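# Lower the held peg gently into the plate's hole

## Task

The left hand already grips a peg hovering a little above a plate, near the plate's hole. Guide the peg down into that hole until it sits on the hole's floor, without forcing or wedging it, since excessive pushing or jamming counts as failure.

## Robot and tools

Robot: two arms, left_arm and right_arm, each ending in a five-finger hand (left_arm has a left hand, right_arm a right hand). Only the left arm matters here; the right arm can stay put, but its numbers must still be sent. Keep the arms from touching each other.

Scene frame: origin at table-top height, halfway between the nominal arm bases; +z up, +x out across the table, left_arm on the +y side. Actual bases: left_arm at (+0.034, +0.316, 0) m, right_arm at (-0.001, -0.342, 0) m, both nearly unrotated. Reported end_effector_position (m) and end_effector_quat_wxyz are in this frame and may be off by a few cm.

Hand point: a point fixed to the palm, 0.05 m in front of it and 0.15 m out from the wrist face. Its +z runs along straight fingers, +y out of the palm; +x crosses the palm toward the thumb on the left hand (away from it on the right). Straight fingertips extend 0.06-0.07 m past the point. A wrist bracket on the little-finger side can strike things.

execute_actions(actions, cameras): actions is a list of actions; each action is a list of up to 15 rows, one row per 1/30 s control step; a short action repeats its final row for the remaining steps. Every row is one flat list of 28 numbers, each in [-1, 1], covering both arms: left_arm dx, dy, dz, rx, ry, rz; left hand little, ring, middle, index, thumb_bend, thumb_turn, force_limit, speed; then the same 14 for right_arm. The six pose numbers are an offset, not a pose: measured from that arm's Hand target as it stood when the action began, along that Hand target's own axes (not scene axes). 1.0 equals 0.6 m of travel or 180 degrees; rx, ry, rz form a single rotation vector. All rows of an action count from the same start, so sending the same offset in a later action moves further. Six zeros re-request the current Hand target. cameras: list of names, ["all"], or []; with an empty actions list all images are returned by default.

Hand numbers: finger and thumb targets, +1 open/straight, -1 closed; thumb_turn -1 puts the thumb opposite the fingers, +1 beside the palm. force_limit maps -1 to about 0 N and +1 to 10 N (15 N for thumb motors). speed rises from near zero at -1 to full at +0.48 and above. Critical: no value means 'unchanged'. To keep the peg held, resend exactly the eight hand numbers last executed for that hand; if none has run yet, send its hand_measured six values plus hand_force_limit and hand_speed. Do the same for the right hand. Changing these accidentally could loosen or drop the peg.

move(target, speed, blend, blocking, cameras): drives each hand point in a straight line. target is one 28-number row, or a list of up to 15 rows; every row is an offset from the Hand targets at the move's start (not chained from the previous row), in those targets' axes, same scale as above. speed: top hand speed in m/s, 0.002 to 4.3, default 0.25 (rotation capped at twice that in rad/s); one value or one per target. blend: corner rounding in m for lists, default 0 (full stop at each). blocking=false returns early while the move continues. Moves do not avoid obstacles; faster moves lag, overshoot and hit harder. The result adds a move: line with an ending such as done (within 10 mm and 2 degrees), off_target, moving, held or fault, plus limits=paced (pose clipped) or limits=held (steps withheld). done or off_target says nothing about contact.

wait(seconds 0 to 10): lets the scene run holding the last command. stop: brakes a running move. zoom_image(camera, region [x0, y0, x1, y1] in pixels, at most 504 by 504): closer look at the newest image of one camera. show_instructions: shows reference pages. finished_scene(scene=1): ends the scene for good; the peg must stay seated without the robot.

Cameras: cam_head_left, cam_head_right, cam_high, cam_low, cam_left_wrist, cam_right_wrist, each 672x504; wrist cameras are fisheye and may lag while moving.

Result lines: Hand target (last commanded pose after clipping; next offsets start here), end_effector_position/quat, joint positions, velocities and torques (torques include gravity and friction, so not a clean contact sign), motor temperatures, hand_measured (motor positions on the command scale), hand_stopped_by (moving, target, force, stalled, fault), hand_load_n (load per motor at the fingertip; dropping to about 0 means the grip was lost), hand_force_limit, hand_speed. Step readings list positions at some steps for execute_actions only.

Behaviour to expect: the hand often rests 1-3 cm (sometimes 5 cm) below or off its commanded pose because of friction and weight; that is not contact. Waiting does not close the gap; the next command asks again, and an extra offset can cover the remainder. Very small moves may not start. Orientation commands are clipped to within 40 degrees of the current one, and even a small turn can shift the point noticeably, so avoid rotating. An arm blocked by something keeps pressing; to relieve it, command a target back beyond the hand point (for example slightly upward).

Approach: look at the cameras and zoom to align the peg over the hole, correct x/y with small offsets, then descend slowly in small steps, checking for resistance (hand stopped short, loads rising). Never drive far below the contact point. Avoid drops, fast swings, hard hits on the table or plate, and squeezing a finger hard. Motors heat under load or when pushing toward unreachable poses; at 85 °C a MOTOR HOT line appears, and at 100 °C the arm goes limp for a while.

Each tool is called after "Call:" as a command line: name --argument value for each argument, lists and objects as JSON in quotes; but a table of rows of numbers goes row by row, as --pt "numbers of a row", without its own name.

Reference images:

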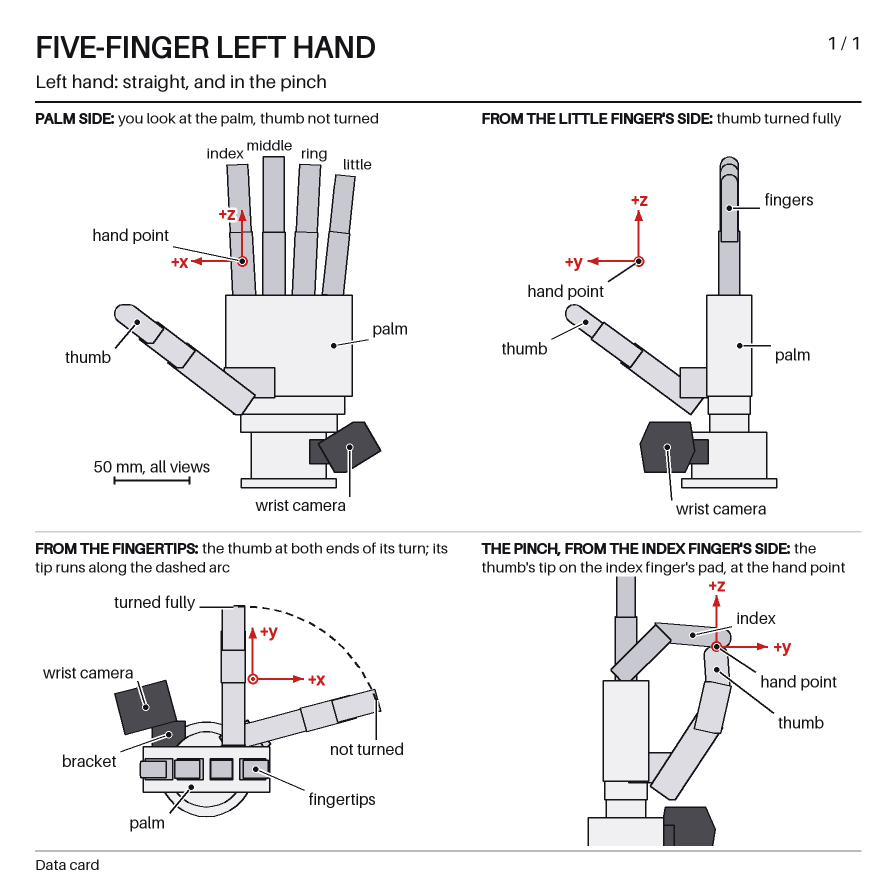

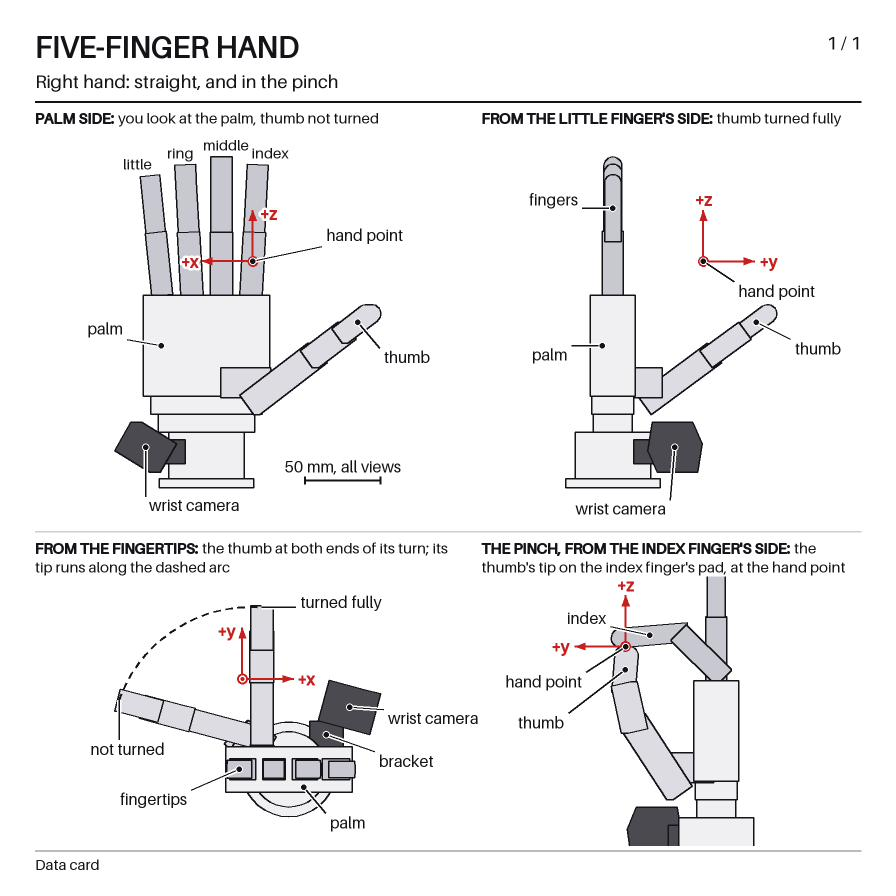

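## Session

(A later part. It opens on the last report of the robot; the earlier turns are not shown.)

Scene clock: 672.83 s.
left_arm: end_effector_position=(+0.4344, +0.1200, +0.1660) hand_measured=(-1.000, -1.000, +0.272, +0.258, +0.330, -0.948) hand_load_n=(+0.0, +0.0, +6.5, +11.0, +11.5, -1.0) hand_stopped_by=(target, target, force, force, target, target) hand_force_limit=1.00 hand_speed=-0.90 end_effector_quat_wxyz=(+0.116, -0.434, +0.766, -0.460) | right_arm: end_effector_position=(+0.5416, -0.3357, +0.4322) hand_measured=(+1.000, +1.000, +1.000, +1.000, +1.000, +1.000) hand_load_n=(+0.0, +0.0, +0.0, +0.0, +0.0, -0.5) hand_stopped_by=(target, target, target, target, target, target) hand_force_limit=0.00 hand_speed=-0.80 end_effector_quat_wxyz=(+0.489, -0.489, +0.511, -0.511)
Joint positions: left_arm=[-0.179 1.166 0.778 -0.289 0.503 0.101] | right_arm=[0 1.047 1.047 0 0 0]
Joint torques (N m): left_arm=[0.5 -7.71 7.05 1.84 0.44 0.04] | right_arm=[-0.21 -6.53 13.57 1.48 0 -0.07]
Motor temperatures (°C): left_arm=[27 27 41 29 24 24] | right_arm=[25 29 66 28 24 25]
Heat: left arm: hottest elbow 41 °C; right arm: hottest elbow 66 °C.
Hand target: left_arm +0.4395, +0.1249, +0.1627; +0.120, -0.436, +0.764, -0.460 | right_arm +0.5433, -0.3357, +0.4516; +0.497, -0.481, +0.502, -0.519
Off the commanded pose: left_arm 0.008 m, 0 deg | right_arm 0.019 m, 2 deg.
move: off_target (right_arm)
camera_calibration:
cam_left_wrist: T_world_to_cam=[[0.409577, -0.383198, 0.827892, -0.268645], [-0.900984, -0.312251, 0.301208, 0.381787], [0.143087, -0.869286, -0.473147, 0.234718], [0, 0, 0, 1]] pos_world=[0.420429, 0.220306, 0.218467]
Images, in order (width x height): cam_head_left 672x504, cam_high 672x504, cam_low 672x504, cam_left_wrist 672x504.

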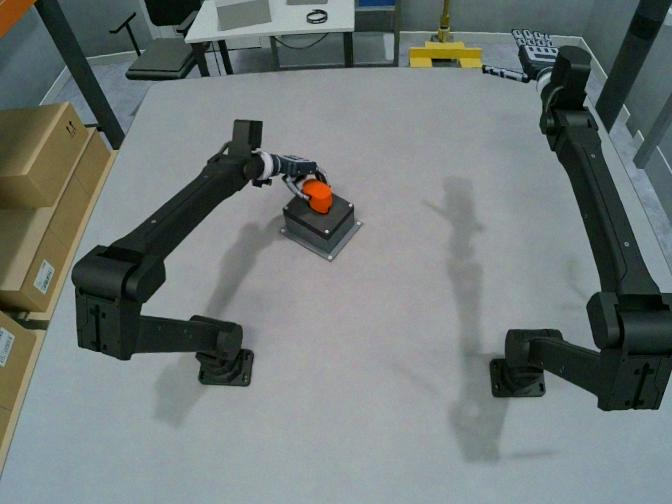

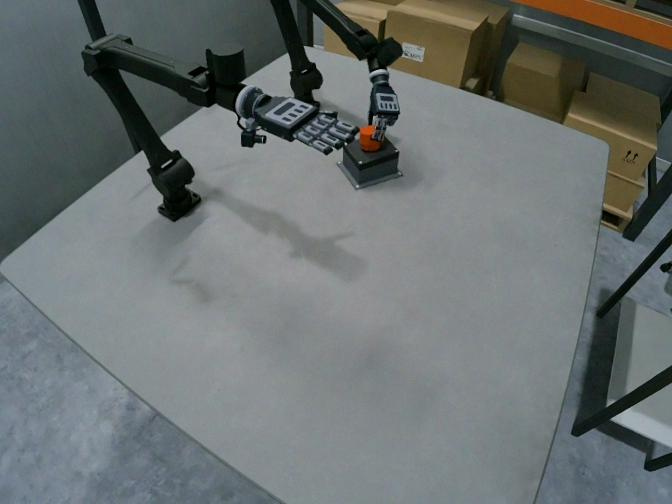

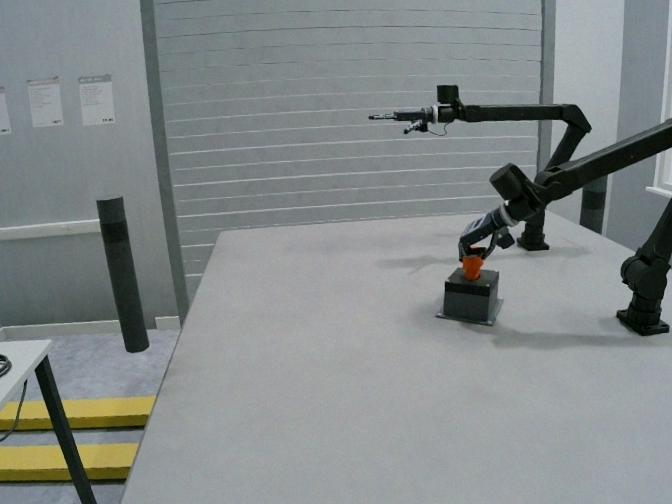

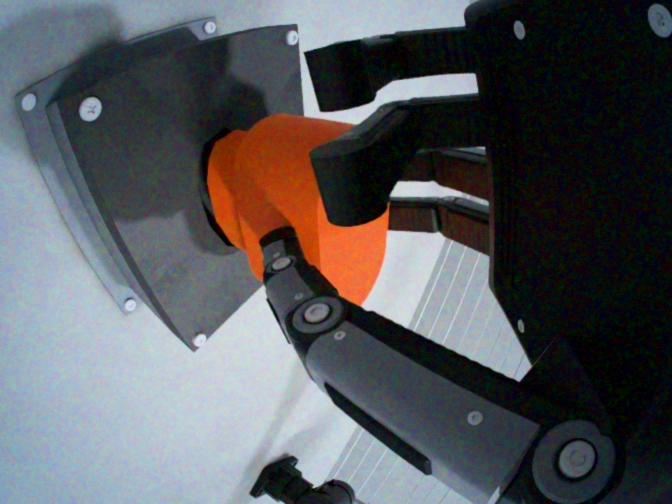

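Call:
move --target '[0.0002,0.0023,-0.0032,0.0012,-0.0045,-0.0030,-1,-1,0.272,0.256,0.324,-0.948,1.0,-0.9,0,0,0,0,0,0,1,1,1,1,1,1,0,-0.8]' --speed 0.03 --cameras '["cam_left_wrist","cam_low","cam_high","cam_head_left"]'

Call:
zoom_image --camera "cam_left_wrist" --region '[190, 110, 260, 180]'

Call:
zoom_image --camera "cam_left_wrist" --region '[190, 190, 260, 260]'

Call:
zoom_image --camera "cam_low" --region '[455, 250, 490, 290]'

Call:
zoom_image --camera "cam_high" --region '[355, 130, 390, 160]'

Call:
zoom_image --camera "cam_head_left" --region '[300, 190, 340, 225]'

Scene clock: 708.47 s.
left_arm: end_effector_position=(+0.4349, +0.1206, +0.1656) hand_measured=(-1.000, -1.000, +0.272, +0.258, +0.330, -0.948) hand_load_n=(+0.0, +0.0, +6.5, +11.0, +11.5, -1.0) hand_stopped_by=(target, target, force, force, target, target) hand_force_limit=1.00 hand_speed=-0.90 end_effector_quat_wxyz=(+0.118, -0.435, +0.765, -0.459) | right_arm: end_effector_position=(+0.5416, -0.3357, +0.4322) hand_measured=(+1.000, +1.000, +1.000, +1.000, +1.000, +1.000) hand_load_n=(+0.0, +0.0, +0.0, +0.0, +0.0, +0.0) hand_stopped_by=(target, target, target, target, target, target) hand_force_limit=0.00 hand_speed=-0.80 end_effector_quat_wxyz=(+0.489, -0.489, +0.511, -0.511)
Joint positions: left_arm=[-0.179 1.166 0.778 -0.289 0.499 0.101] | right_arm=[0 1.047 1.047 0 0 0]
Joint torques (N m): left_arm=[0.26 -8.35 6.43 1.98 0.01 0] | right_arm=[-0.26 -6.48 13.56 1.48 0 -0.07]
Motor temperatures (°C): left_arm=[27 27 41 29 24 24] | right_arm=[25 29 66 28 24 25]
Heat: left arm: hottest elbow 41 °C; right arm: hottest elbow 66 °C.
Hand target: left_arm +0.4375, +0.1263, +0.1626; +0.124, -0.443, +0.760, -0.459 | right_arm +0.5433, -0.3357, +0.4516; +0.497, -0.481, +0.502, -0.519
Off the commanded pose: left_arm 0.007 m, 1 deg | right_arm 0.019 m, 2 deg.
move: off_target (right_arm)
camera_calibration:
cam_left_wrist: T_world_to_cam=[[0.41047, -0.384023, 0.827068, -0.268501], [-0.900047, -0.31623, 0.299857, 0.382908], [0.146392, -0.867482, -0.475442, 0.233707], [0, 0, 0, 1]] pos_world=[0.420634, 0.220713, 0.218365]
Images, in order (width x height): cam_head_left 672x504, cam_high 672x504, cam_low 672x504, cam_left_wrist 672x504.

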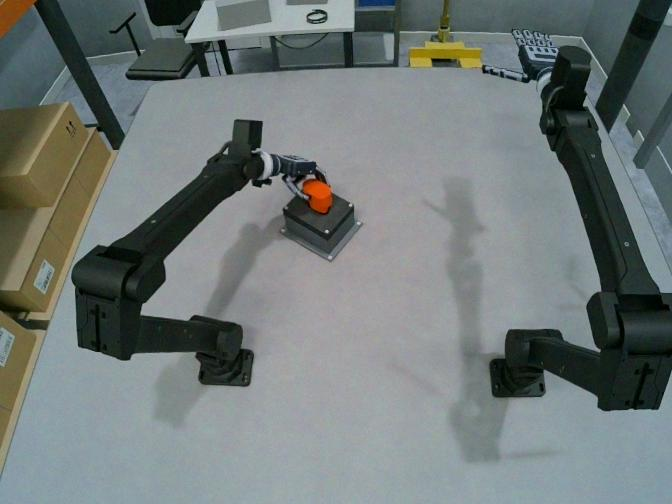

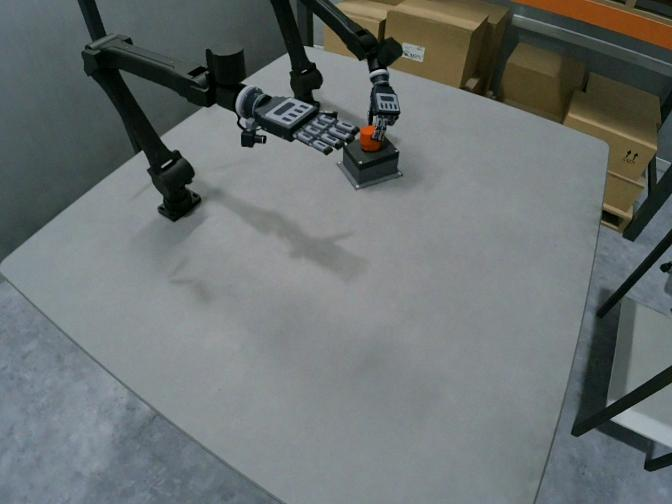

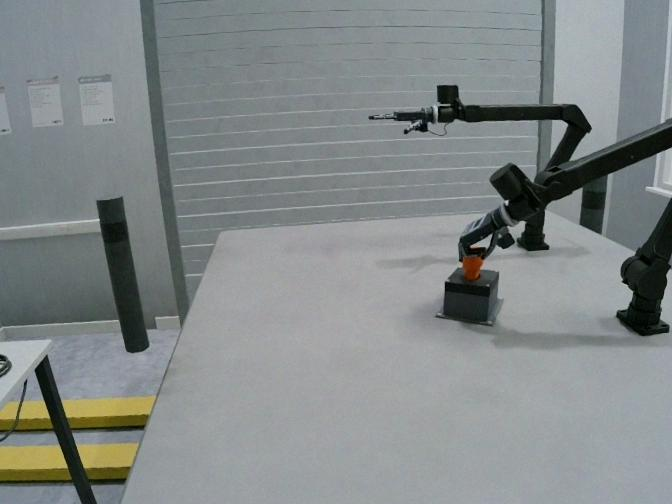

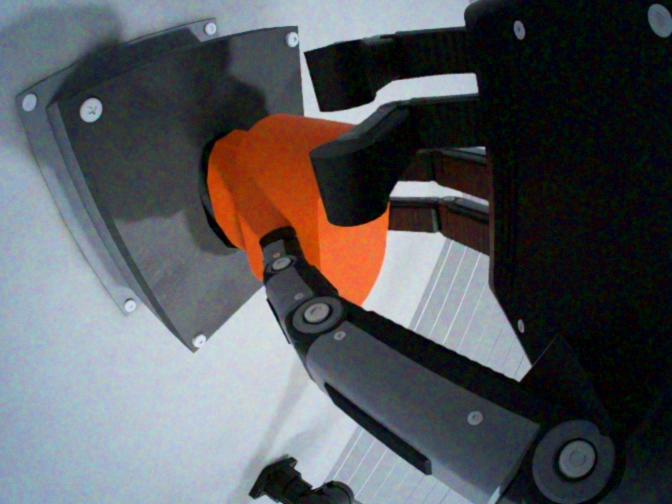

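Scaled by 7.200 from the camera's 672x504 image, which has a finer 960x720 frame.

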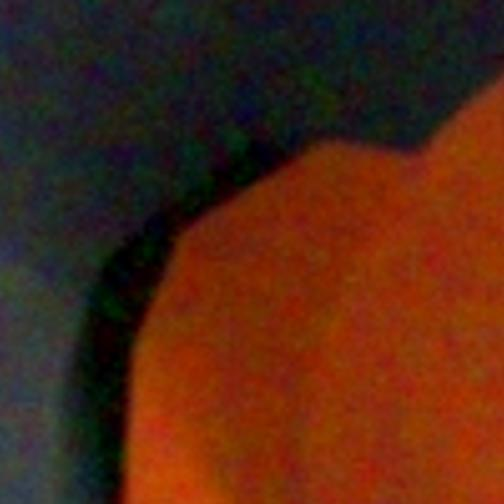

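Scaled by 7.200 from the camera's 672x504 image, which has a finer 960x720 frame.

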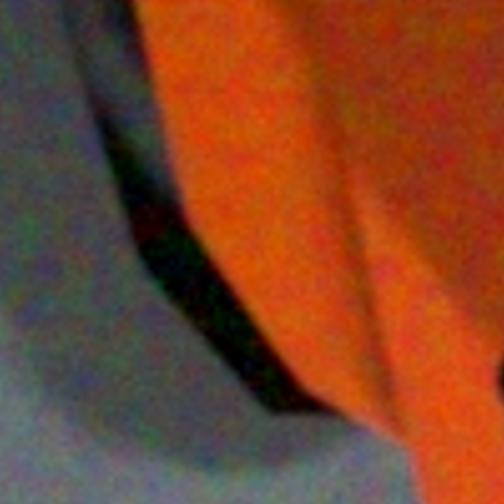

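Scaled by 12.600 from the camera's 672x504 image, which has a finer 960x720 frame.

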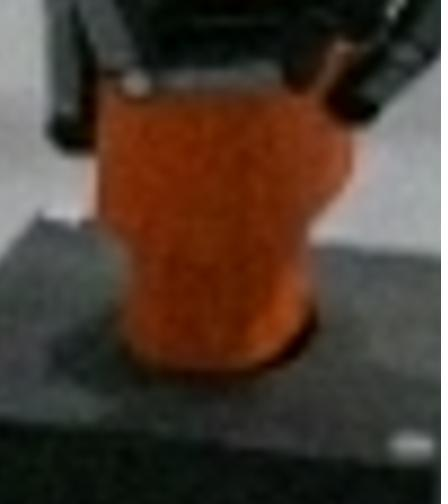

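Scaled by 14.400 from the camera's 672x504 image, which has a finer 960x720 frame.

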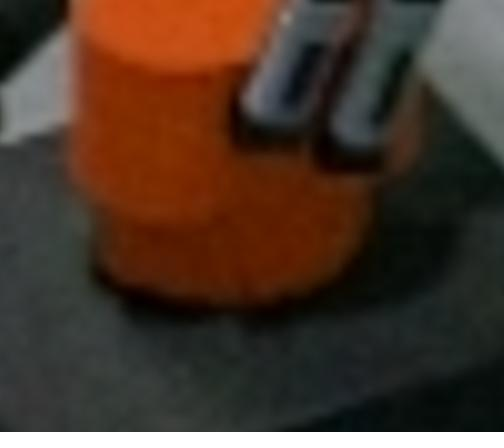

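Scaled by 12.600 from the camera's 672x504 image, which has a finer 960x720 frame.

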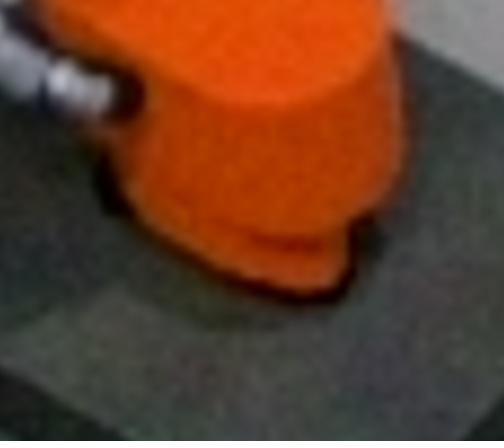

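Call:
move --target '[0.0042,0.0042,-0.0045,0,0,0,-1,-1,0.272,0.256,0.324,-0.948,1.0,-0.9,0,0,0,0,0,0,1,1,1,1,1,1,0,-0.8]' --speed 0.03

Scene clock: 716.33 s.
left_arm: end_effector_position=(+0.4343, +0.1207, +0.1651) hand_measured=(-1.000, -1.000, +0.272, +0.258, +0.330, -0.948) hand_load_n=(+0.0, +0.0, +7.5, +11.0, +11.0, -1.5) hand_stopped_by=(target, target, force, force, target, target) hand_force_limit=1.00 hand_speed=-0.90 end_effector_quat_wxyz=(+0.119, -0.436, +0.764, -0.460) | right_arm: end_effector_position=(+0.5416, -0.3357, +0.4322) hand_measured=(+1.000, +1.000, +1.000, +1.000, +1.000, +1.000) hand_load_n=(+0.0, +0.0, +0.0, +0.0, +0.0, +0.0) hand_stopped_by=(target, target, target, target, target, target) hand_force_limit=0.00 hand_speed=-0.80 end_effector_quat_wxyz=(+0.489, -0.489, +0.511, -0.511)
Joint positions: left_arm=[-0.179 1.163 0.772 -0.283 0.498 0.098] | right_arm=[0 1.047 1.047 0 0 0]
Joint torques (N m): left_arm=[0.56 -9.35 6.13 1.8 0.01 -0.01] | right_arm=[-0.21 -6.53 13.57 1.48 0 -0.07]
Motor temperatures (°C): left_arm=[27 27 40 29 24 24] | right_arm=[25 29 66 28 24 24]
Heat: left arm: hottest elbow 40 °C; right arm: hottest elbow 66 °C.
Hand target: left_arm +0.4330, +0.1264, +0.1626; +0.124, -0.443, +0.760, -0.459 | right_arm +0.5433, -0.3357, +0.4516; +0.497, -0.481, +0.502, -0.519
Off the commanded pose: left_arm 0.006 m, 1 deg | right_arm 0.019 m, 2 deg.
move: off_target (right_arm)

Call:
move --target '[0.0002,0.0053,-0.0050,0,0,0,-1,-1,0.272,0.256,0.324,-0.948,1.0,-0.9,0,0,0,0,0,0,1,1,1,1,1,1,0,-0.8]' --speed 0.03 --cameras '["cam_left_wrist","cam_low","cam_high","cam_head_left"]'

Call:
zoom_image --camera "cam_left_wrist" --region '[180, 110, 260, 260]'

Call:
zoom_image --camera "cam_low" --region '[455, 250, 490, 290]'

Call:
zoom_image --camera "cam_high" --region '[355, 130, 390, 160]'

Scene clock: 725.20 s.
left_arm: end_effector_position=(+0.4313, +0.1225, +0.1638) hand_measured=(-1.000, -1.000, +0.272, +0.258, +0.330, -0.948) hand_load_n=(-0.5, +0.0, +6.5, +11.5, +11.5, -0.5) hand_stopped_by=(target, target, force, force, target, target) hand_force_limit=1.00 hand_speed=-0.90 end_effector_quat_wxyz=(+0.120, -0.437, +0.763, -0.460) | right_arm: end_effector_position=(+0.5416, -0.3357, +0.4322) hand_measured=(+1.000, +1.000, +1.000, +1.000, +1.000, +1.000) hand_load_n=(+0.0, +0.0, +0.0, +0.0, +0.0, -0.5) hand_stopped_by=(target, target, target, target, target, target) hand_force_limit=0.00 hand_speed=-0.80 end_effector_quat_wxyz=(+0.489, -0.489, +0.511, -0.511)
Joint positions: left_arm=[-0.177 1.153 0.761 -0.281 0.496 0.097] | right_arm=[0 1.047 1.047 0 0 0]
Joint torques (N m): left_arm=[0.38 -9.05 6.16 1.61 0.22 0.02] | right_arm=[-0.26 -6.53 13.57 1.48 0 -0.07]
Motor temperatures (°C): left_arm=[27 27 40 28 24 24] | right_arm=[25 29 66 28 24 24]
Heat: left arm: hottest elbow 40 °C; right arm: hottest elbow 66 °C.
Hand target: left_arm +0.4294, +0.1286, +0.1618; +0.124, -0.442, +0.760, -0.459 | right_arm +0.5433, -0.3357, +0.4516; +0.497, -0.481, +0.502, -0.519
Off the commanded pose: left_arm 0.007 m, 1 deg | right_arm 0.019 m, 2 deg.
move: off_target (right_arm)
camera_calibration:
cam_left_wrist: T_world_to_cam=[[0.411101, -0.379881, 0.828665, -0.265846], [-0.898607, -0.321746, 0.298302, 0.381124], [0.1533, -0.867277, -0.473634, 0.231748], [0, 0, 0, 1]] pos_world=[0.416243, 0.222625, 0.216371]
Images, in order (width x height): cam_head_left 672x504, cam_high 672x504, cam_low 672x504, cam_left_wrist 672x504.

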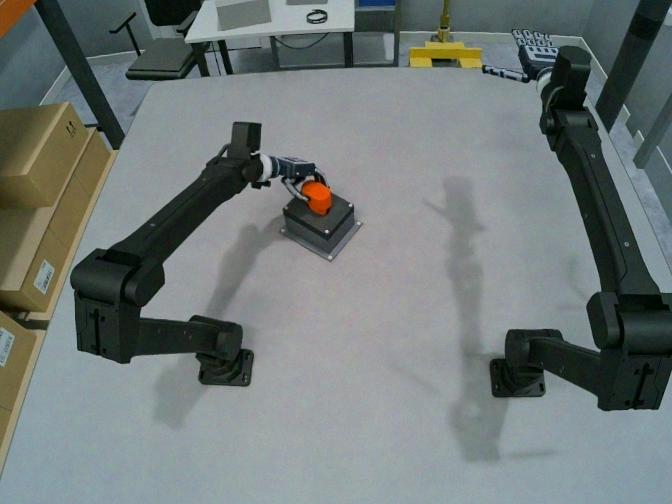

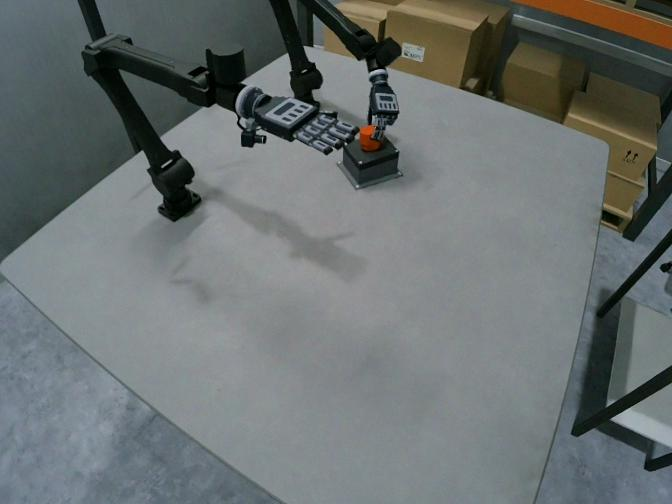

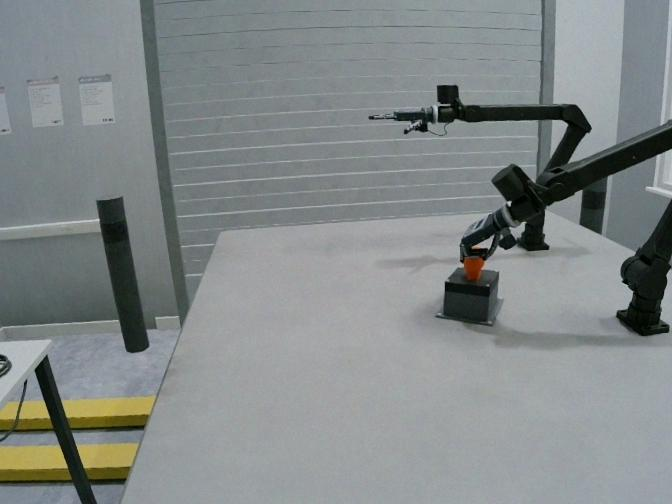

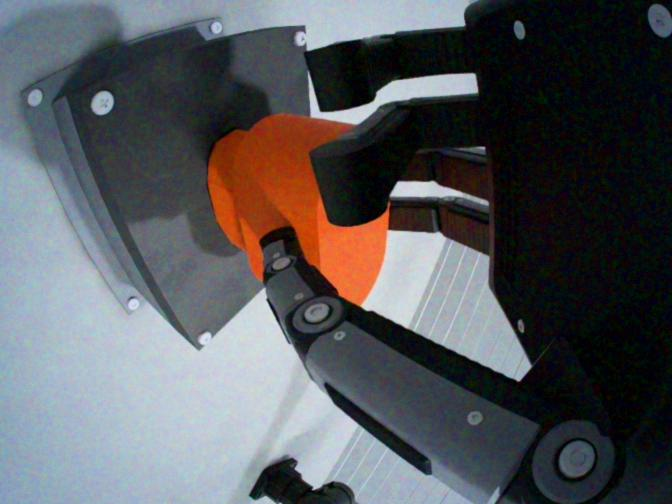

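Scaled by 3.360 from the camera's 672x504 image, which has a finer 960x720 frame.

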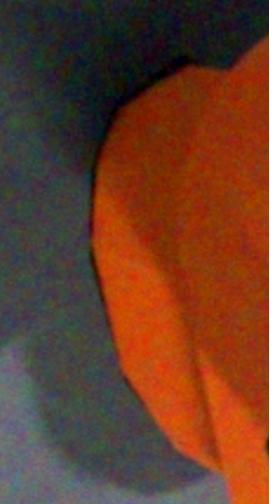

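Scaled by 12.600 from the camera's 672x504 image, which has a finer 960x720 frame.

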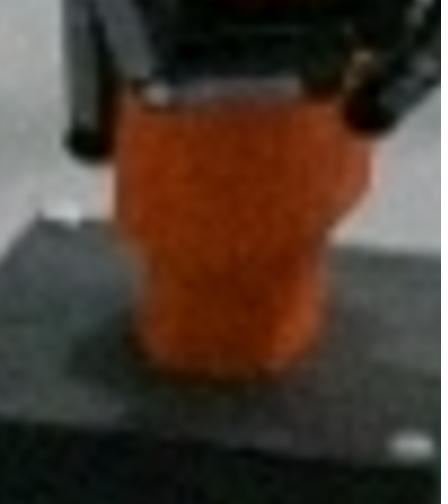

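Scaled by 14.400 from the camera's 672x504 image, which has a finer 960x720 frame.

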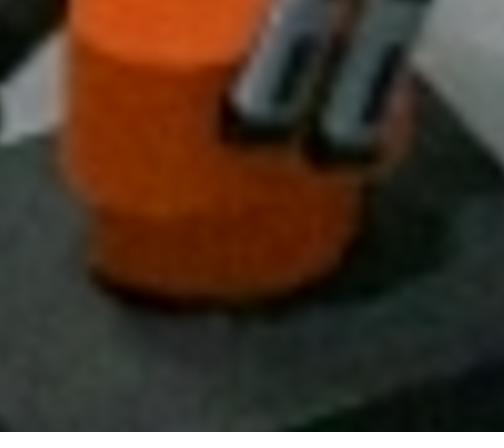

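Call:
zoom_image --camera "cam_left_wrist" --region '[190, 110, 260, 180]'

Call:
zoom_image --camera "cam_left_wrist" --region '[190, 190, 260, 260]'

Call:
zoom_image --camera "cam_head_left" --region '[300, 190, 340, 225]'

Scaled by 7.200 from the camera's 672x504 image, which has a finer 960x720 frame.

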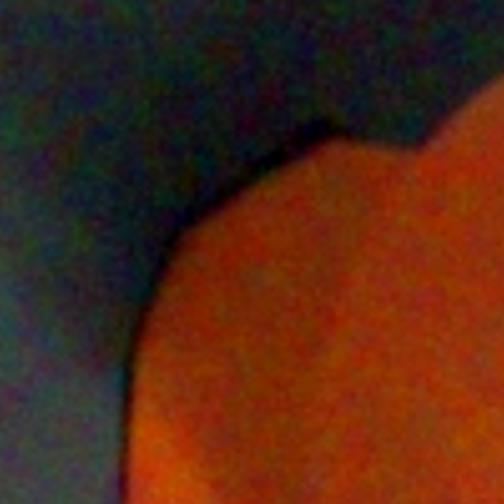

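Scaled by 7.200 from the camera's 672x504 image, which has a finer 960x720 frame.

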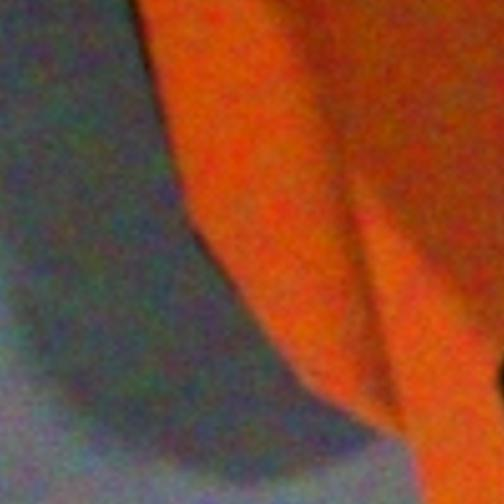

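Scaled by 12.600 from the camera's 672x504 image, which has a finer 960x720 frame.

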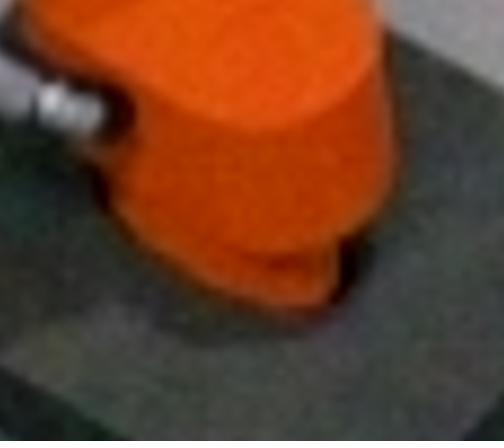

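Call:
move --target '[0.0067,0.0003,0.0082,0,0,0,-1,-1,0.272,0.256,0.324,-0.948,1.0,-0.9,0,0,0,0,0,0,1,1,1,1,1,1,0,-0.8]' --speed 0.03

Scene clock: 740.97 s.
left_arm: end_effector_position=(+0.4321, +0.1236, +0.1616) hand_measured=(-1.000, -1.000, +0.272, +0.258, +0.330, -0.948) hand_load_n=(+0.0, +0.0, +7.0, +11.5, +12.0, -0.5) hand_stopped_by=(target, target, force, force, target, target) hand_force_limit=1.00 hand_speed=-0.90 end_effector_quat_wxyz=(+0.122, -0.443, +0.761, -0.458) | right_arm: end_effector_position=(+0.5416, -0.3357, +0.4322) hand_measured=(+1.000, +1.000, +1.000, +1.000, +1.000, +1.000) hand_load_n=(+0.0, +0.0, +0.0, +0.0, +0.0, +0.0) hand_stopped_by=(target, target, target, target, target, target) hand_force_limit=0.00 hand_speed=-0.80 end_effector_quat_wxyz=(+0.489, -0.489, +0.511, -0.511)
Joint positions: left_arm=[-0.177 1.153 0.755 -0.272 0.485 0.087] | right_arm=[0 1.047 1.047 0 0 0]
Joint torques (N m): left_arm=[-1.32 -8.7 6.35 1.68 0.15 0.03] | right_arm=[-0.21 -6.48 13.57 1.47 0 -0.07]
Motor temperatures (°C): left_arm=[27 27 40 28 24 24] | right_arm=[25 29 67 28 24 24]
Heat: left arm: hottest elbow 40 °C; right arm: hottest elbow 67 °C.
Hand target: left_arm +0.4299, +0.1226, +0.1599; +0.124, -0.442, +0.760, -0.459 | right_arm +0.5433, -0.3357, +0.4516; +0.497, -0.481, +0.502, -0.519
Off the commanded pose: left_arm 0.003 m, 0 deg | right_arm 0.019 m, 2 deg.
move: off_target (right_arm)

Call:
move --target '[0.0048,0.0004,0.0066,0,0,0,-1,-1,0.272,0.256,0.324,-0.948,1.0,-0.9,0,0,0,0,0,0,1,1,1,1,1,1,0,-0.8]' --speed 0.03 --cameras '["cam_left_wrist","cam_low","cam_high","cam_head_left"]'

Call:
zoom_image --camera "cam_left_wrist" --region '[180, 110, 260, 260]'

Call:
zoom_image --camera "cam_low" --region '[455, 250, 490, 290]'

Call:
zoom_image --camera "cam_high" --region '[355, 130, 390, 160]'

Call:
zoom_image --camera "cam_head_left" --region '[300, 190, 340, 225]'

Scene clock: 748.60 s.
left_arm: end_effector_position=(+0.4322, +0.1229, +0.1597) hand_measured=(-1.000, -1.000, +0.272, +0.258, +0.330, -0.948) hand_load_n=(+0.0, +0.0, +6.5, +11.0, +12.0, -1.0) hand_stopped_by=(target, target, force, force, target, target) hand_force_limit=1.00 hand_speed=-0.90 end_effector_quat_wxyz=(+0.125, -0.446, +0.760, -0.456) | right_arm: end_effector_position=(+0.5416, -0.3357, +0.4322) hand_measured=(+1.000, +1.000, +1.000, +1.000, +1.000, +1.000) hand_load_n=(+0.0, +0.0, +0.0, +0.0, +0.0, +0.0) hand_stopped_by=(target, target, target, target, target, target) hand_force_limit=0.00 hand_speed=-0.80 end_effector_quat_wxyz=(+0.489, -0.489, +0.511, -0.511)
Joint positions: left_arm=[-0.182 1.153 0.751 -0.266 0.472 0.082] | right_arm=[0 1.047 1.047 0 0 0]
Joint torques (N m): left_arm=[-1.49 -8.41 6.71 1.98 0.25 -0.13] | right_arm=[-0.26 -6.48 13.57 1.48 0.01 -0.07]
Motor temperatures (°C): left_arm=[27 27 40 28 24 24] | right_arm=[25 29 67 27 24 24]
Heat: left arm: hottest elbow 40 °C; right arm: hottest elbow 67 °C.
Hand target: left_arm +0.4305, +0.1181, +0.1582; +0.124, -0.443, +0.760, -0.459 | right_arm +0.5433, -0.3357, +0.4516; +0.497, -0.481, +0.502, -0.519
Off the commanded pose: left_arm 0.005 m, 1 deg | right_arm 0.019 m, 2 deg.
move: off_target (right_arm)
camera_calibration:
cam_left_wrist: T_world_to_cam=[[0.420372, -0.375199, 0.826143, -0.266745], [-0.891075, -0.342395, 0.29791, 0.382556], [0.171091, -0.861389, -0.478264, 0.222388], [0, 0, 0, 1]] pos_world=[0.41497, 0.222465, 0.212762]
Images, in order (width x height): cam_head_left 672x504, cam_high 672x504, cam_low 672x504, cam_left_wrist 672x504.

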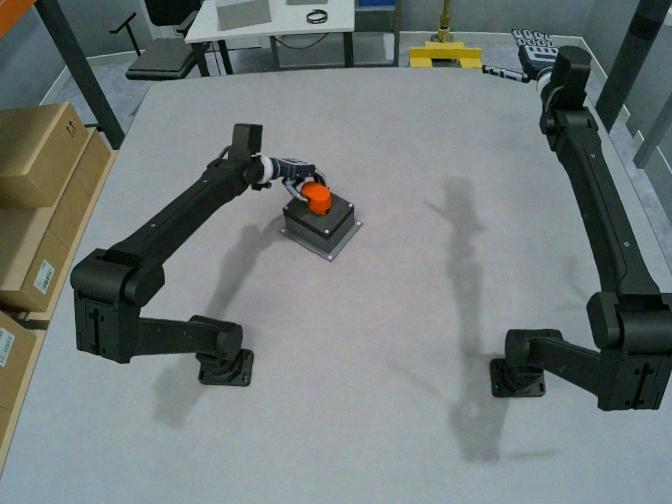

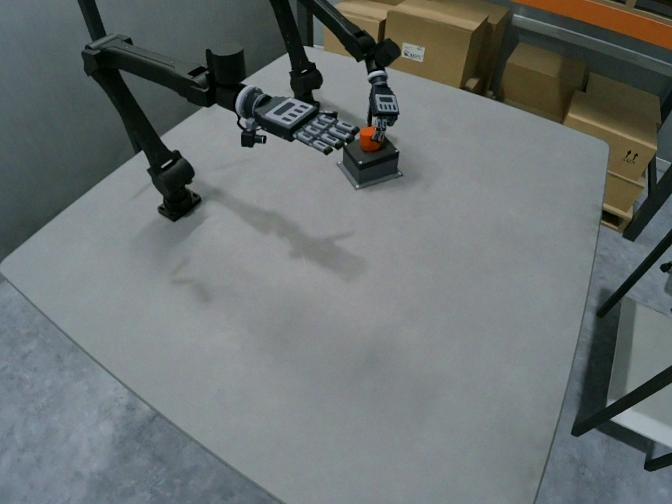

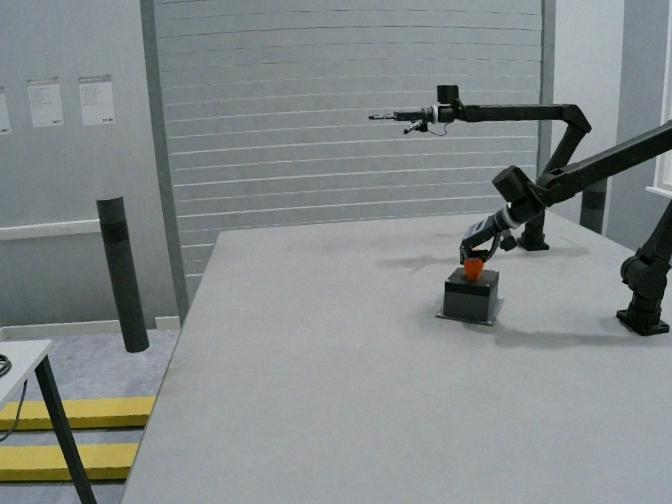

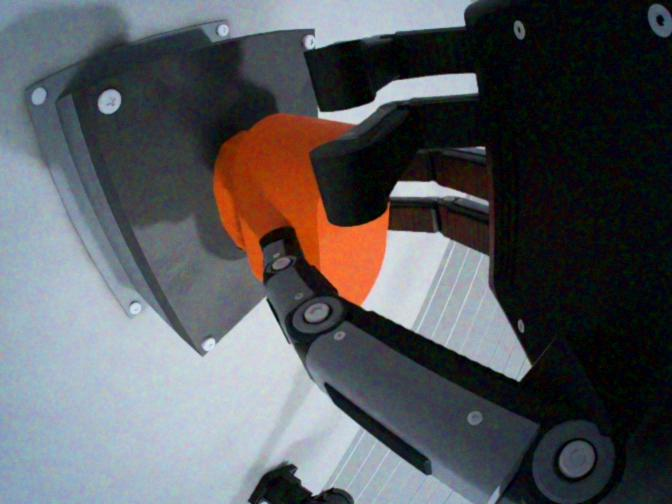

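Scaled by 3.360 from the camera's 672x504 image, which has a finer 960x720 frame.

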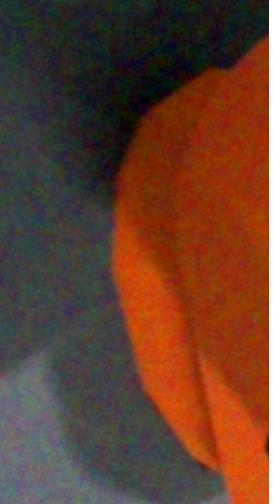

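Scaled by 12.600 from the camera's 672x504 image, which has a finer 960x720 frame.

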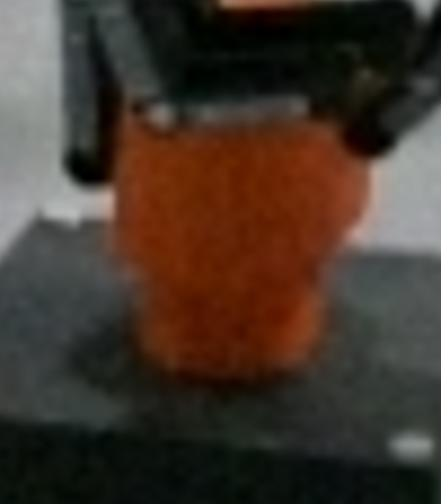

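Scaled by 14.400 from the camera's 672x504 image, which has a finer 960x720 frame.

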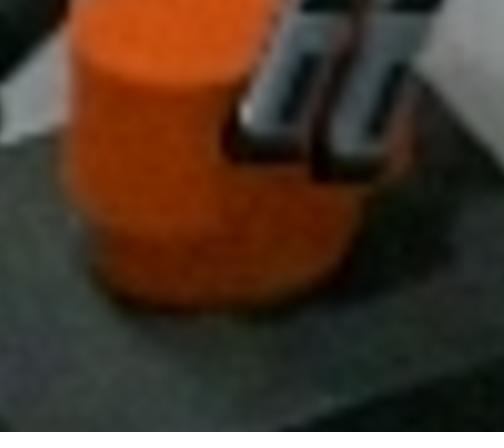

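Scaled by 12.600 from the camera's 672x504 image, which has a finer 960x720 frame.

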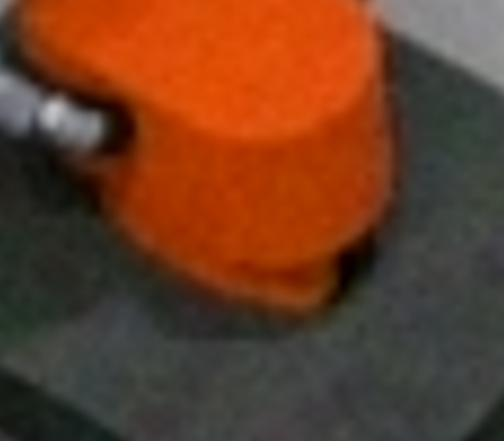

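Call:
zoom_image --camera "cam_left_wrist" --region '[190, 110, 260, 180]'

Call:
zoom_image --camera "cam_left_wrist" --region '[200, 190, 270, 260]'

Scaled by 7.200 from the camera's 672x504 image, which has a finer 960x720 frame.

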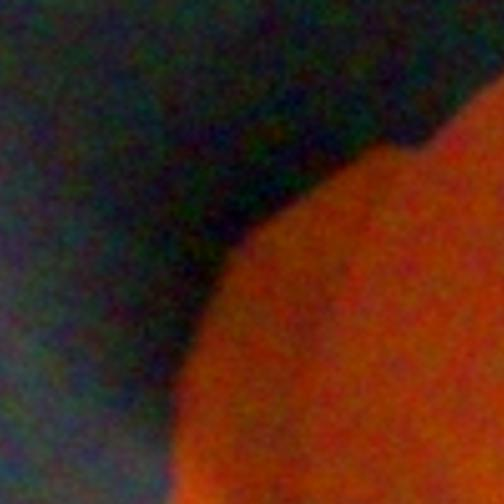

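Scaled by 7.200 from the camera's 672x504 image, which has a finer 960x720 frame.

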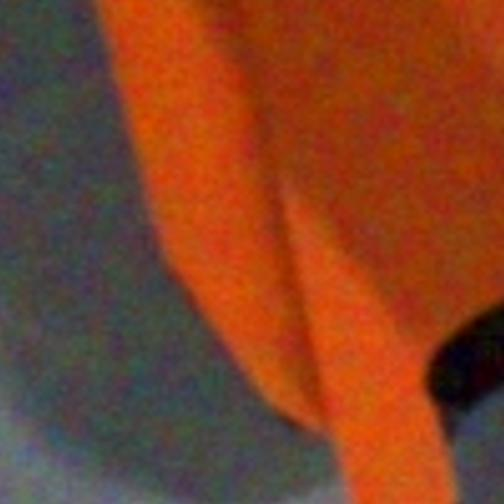

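Call:
move --target '[-0.0133,0.0086,0.0063,0,0,0,-1,-1,0.272,0.256,0.324,-0.948,1.0,-0.9,0,0,0,0,0,0,1,1,1,1,1,1,0,-0.8]' --speed 0.03 --cameras '["cam_left_wrist","cam_low","cam_high","cam_head_left"]'

Call:
zoom_image --camera "cam_left_wrist" --region '[180, 100, 280, 270]'

Call:
zoom_image --camera "cam_low" --region '[445, 230, 505, 300]'

Call:
zoom_image --camera "cam_head_left" --region '[280, 150, 365, 245]'

Scene clock: 765.40 s.
left_arm: end_effector_position=(+0.4323, +0.1220, +0.1530) hand_measured=(-1.000, -1.000, +0.272, +0.258, +0.330, -0.948) hand_load_n=(+0.0, +0.0, +6.5, +11.0, +12.0, -1.0) hand_stopped_by=(target, target, force, force, target, target) hand_force_limit=1.00 hand_speed=-0.90 end_effector_quat_wxyz=(+0.122, -0.445, +0.761, -0.457) | right_arm: end_effector_position=(+0.5416, -0.3357, +0.4322) hand_measured=(+1.000, +1.000, +1.000, +1.000, +1.000, +1.000) hand_load_n=(+0.0, +0.0, +0.0, +0.0, +0.0, +0.0) hand_stopped_by=(target, target, target, target, target, target) hand_force_limit=0.00 hand_speed=-0.80 end_effector_quat_wxyz=(+0.489, -0.489, +0.511, -0.511)
Joint positions: left_arm=[-0.183 1.166 0.742 -0.248 0.476 0.082] | right_arm=[0 1.047 1.047 0 0 0]
Joint torques (N m): left_arm=[-0.26 -7.36 6.78 2.09 0.56 -0.02] | right_arm=[-0.26 -6.53 13.57 1.48 0 -0.07]
Motor temperatures (°C): left_arm=[27 27 40 28 24 24] | right_arm=[25 29 67 27 24 24]
Heat: left arm: hottest elbow 40 °C; right arm: hottest elbow 67 °C.
Hand target: left_arm +0.4343, +0.1230, +0.1502; +0.124, -0.442, +0.760, -0.459 | right_arm +0.5433, -0.3357, +0.4516; +0.497, -0.481, +0.502, -0.519
Off the commanded pose: left_arm 0.004 m, 0 deg | right_arm 0.019 m, 2 deg.
move: off_target (right_arm)
camera_calibration:
cam_left_wrist: T_world_to_cam=[[0.421602, -0.375624, 0.825323, -0.261929], [-0.891532, -0.337921, 0.301628, 0.383391], [0.165595, -0.862969, -0.477349, 0.220851], [0, 0, 0, 1]] pos_world=[0.415664, 0.221757, 0.205958]
Images, in order (width x height): cam_head_left 672x504, cam_high 672x504, cam_low 672x504, cam_left_wrist 672x504.

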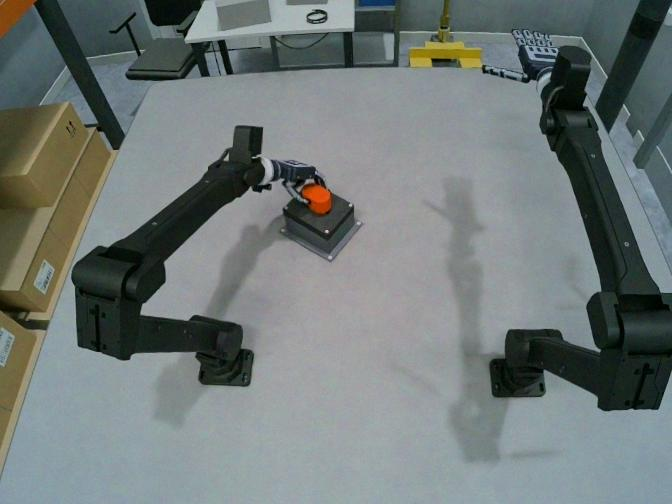

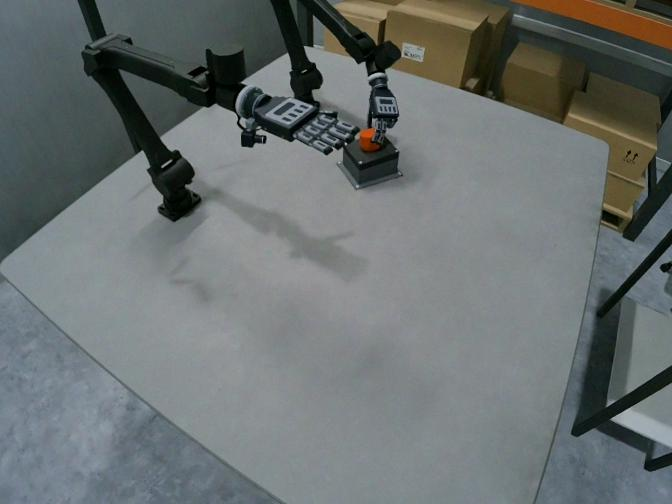

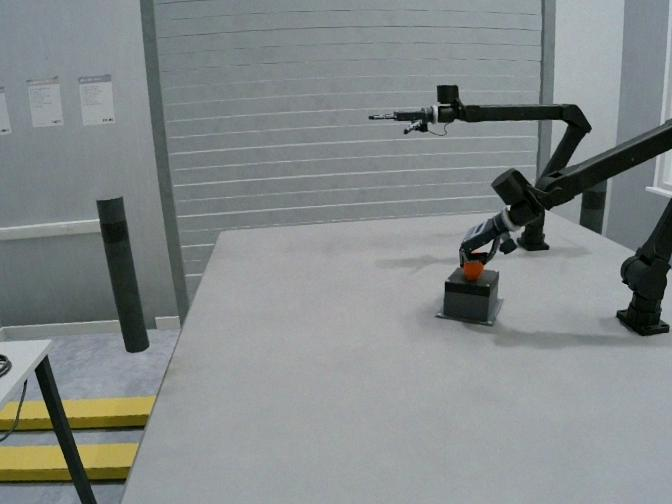

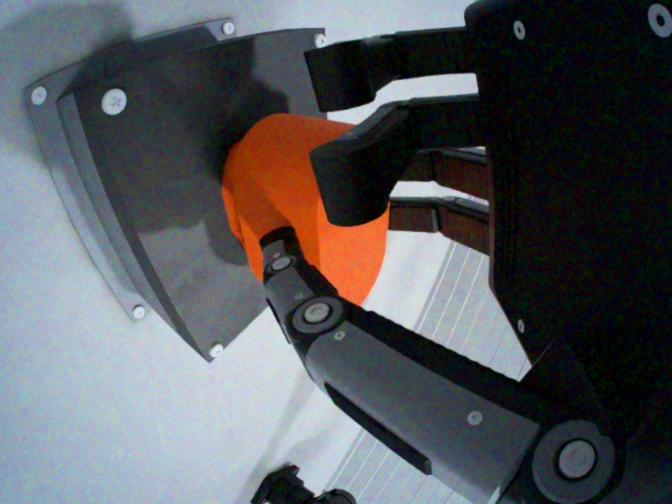

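Scaled by 2.965 from the camera's 672x504 image, which has a finer 960x720 frame.

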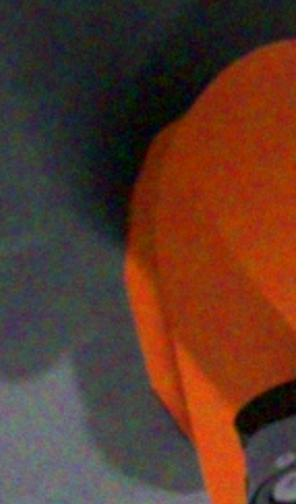

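Scaled by 7.200 from the camera's 672x504 image, which has a finer 960x720 frame.

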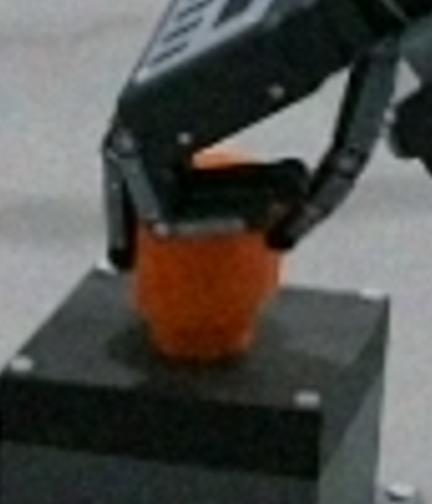

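Scaled by 5.305 from the camera's 672x504 image, which has a finer 960x720 frame.

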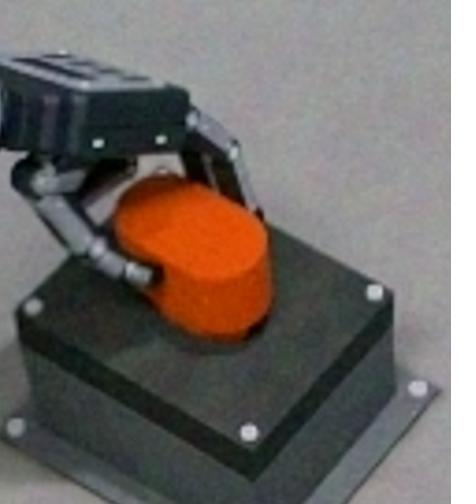

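Call:
move --target '[-0.0049,0.0133,0.0089,0,0,0,-1,-1,0.272,0.256,0.324,-0.948,1.0,-0.9,0,0,0,0,0,0,1,1,1,1,1,1,0,-0.8]' --speed 0.03

Scene clock: 769.20 s.
left_arm: end_effector_position=(+0.4323, +0.1212, +0.1460) hand_measured=(-1.000, -1.000, +0.272, +0.258, +0.330, -0.948) hand_load_n=(+0.0, +0.0, +6.0, +10.5, +11.0, -0.5) hand_stopped_by=(target, target, force, force, target, target) hand_force_limit=1.00 hand_speed=-0.90 end_effector_quat_wxyz=(+0.122, -0.442, +0.761, -0.459) | right_arm: end_effector_position=(+0.5416, -0.3357, +0.4322) hand_measured=(+1.000, +1.000, +1.000, +1.000, +1.000, +1.000) hand_load_n=(+0.0, +0.0, +0.0, +0.0, +0.0, +0.0) hand_stopped_by=(target, target, target, target, target, target) hand_force_limit=0.00 hand_speed=-0.80 end_effector_quat_wxyz=(+0.489, -0.489, +0.511, -0.511)
Joint positions: left_arm=[-0.183 1.177 0.727 -0.219 0.482 0.084] | right_arm=[0 1.047 1.047 0 0 0]
Joint torques (N m): left_arm=[-0.44 -7.12 6.6 2.36 0.41 0.06] | right_arm=[-0.26 -6.48 13.57 1.48 0 -0.07]
Motor temperatures (°C): left_arm=[27 27 40 28 24 24] | right_arm=[25 29 67 27 24 24]
Heat: left arm: hottest elbow 40 °C; right arm: hottest elbow 67 °C.
Hand target: left_arm +0.4348, +0.1236, +0.1403; +0.124, -0.442, +0.760, -0.459 | right_arm +0.5433, -0.3357, +0.4516; +0.497, -0.481, +0.502, -0.519
Off the commanded pose: left_arm 0.007 m, 0 deg | right_arm 0.019 m, 2 deg.
move: off_target (right_arm)


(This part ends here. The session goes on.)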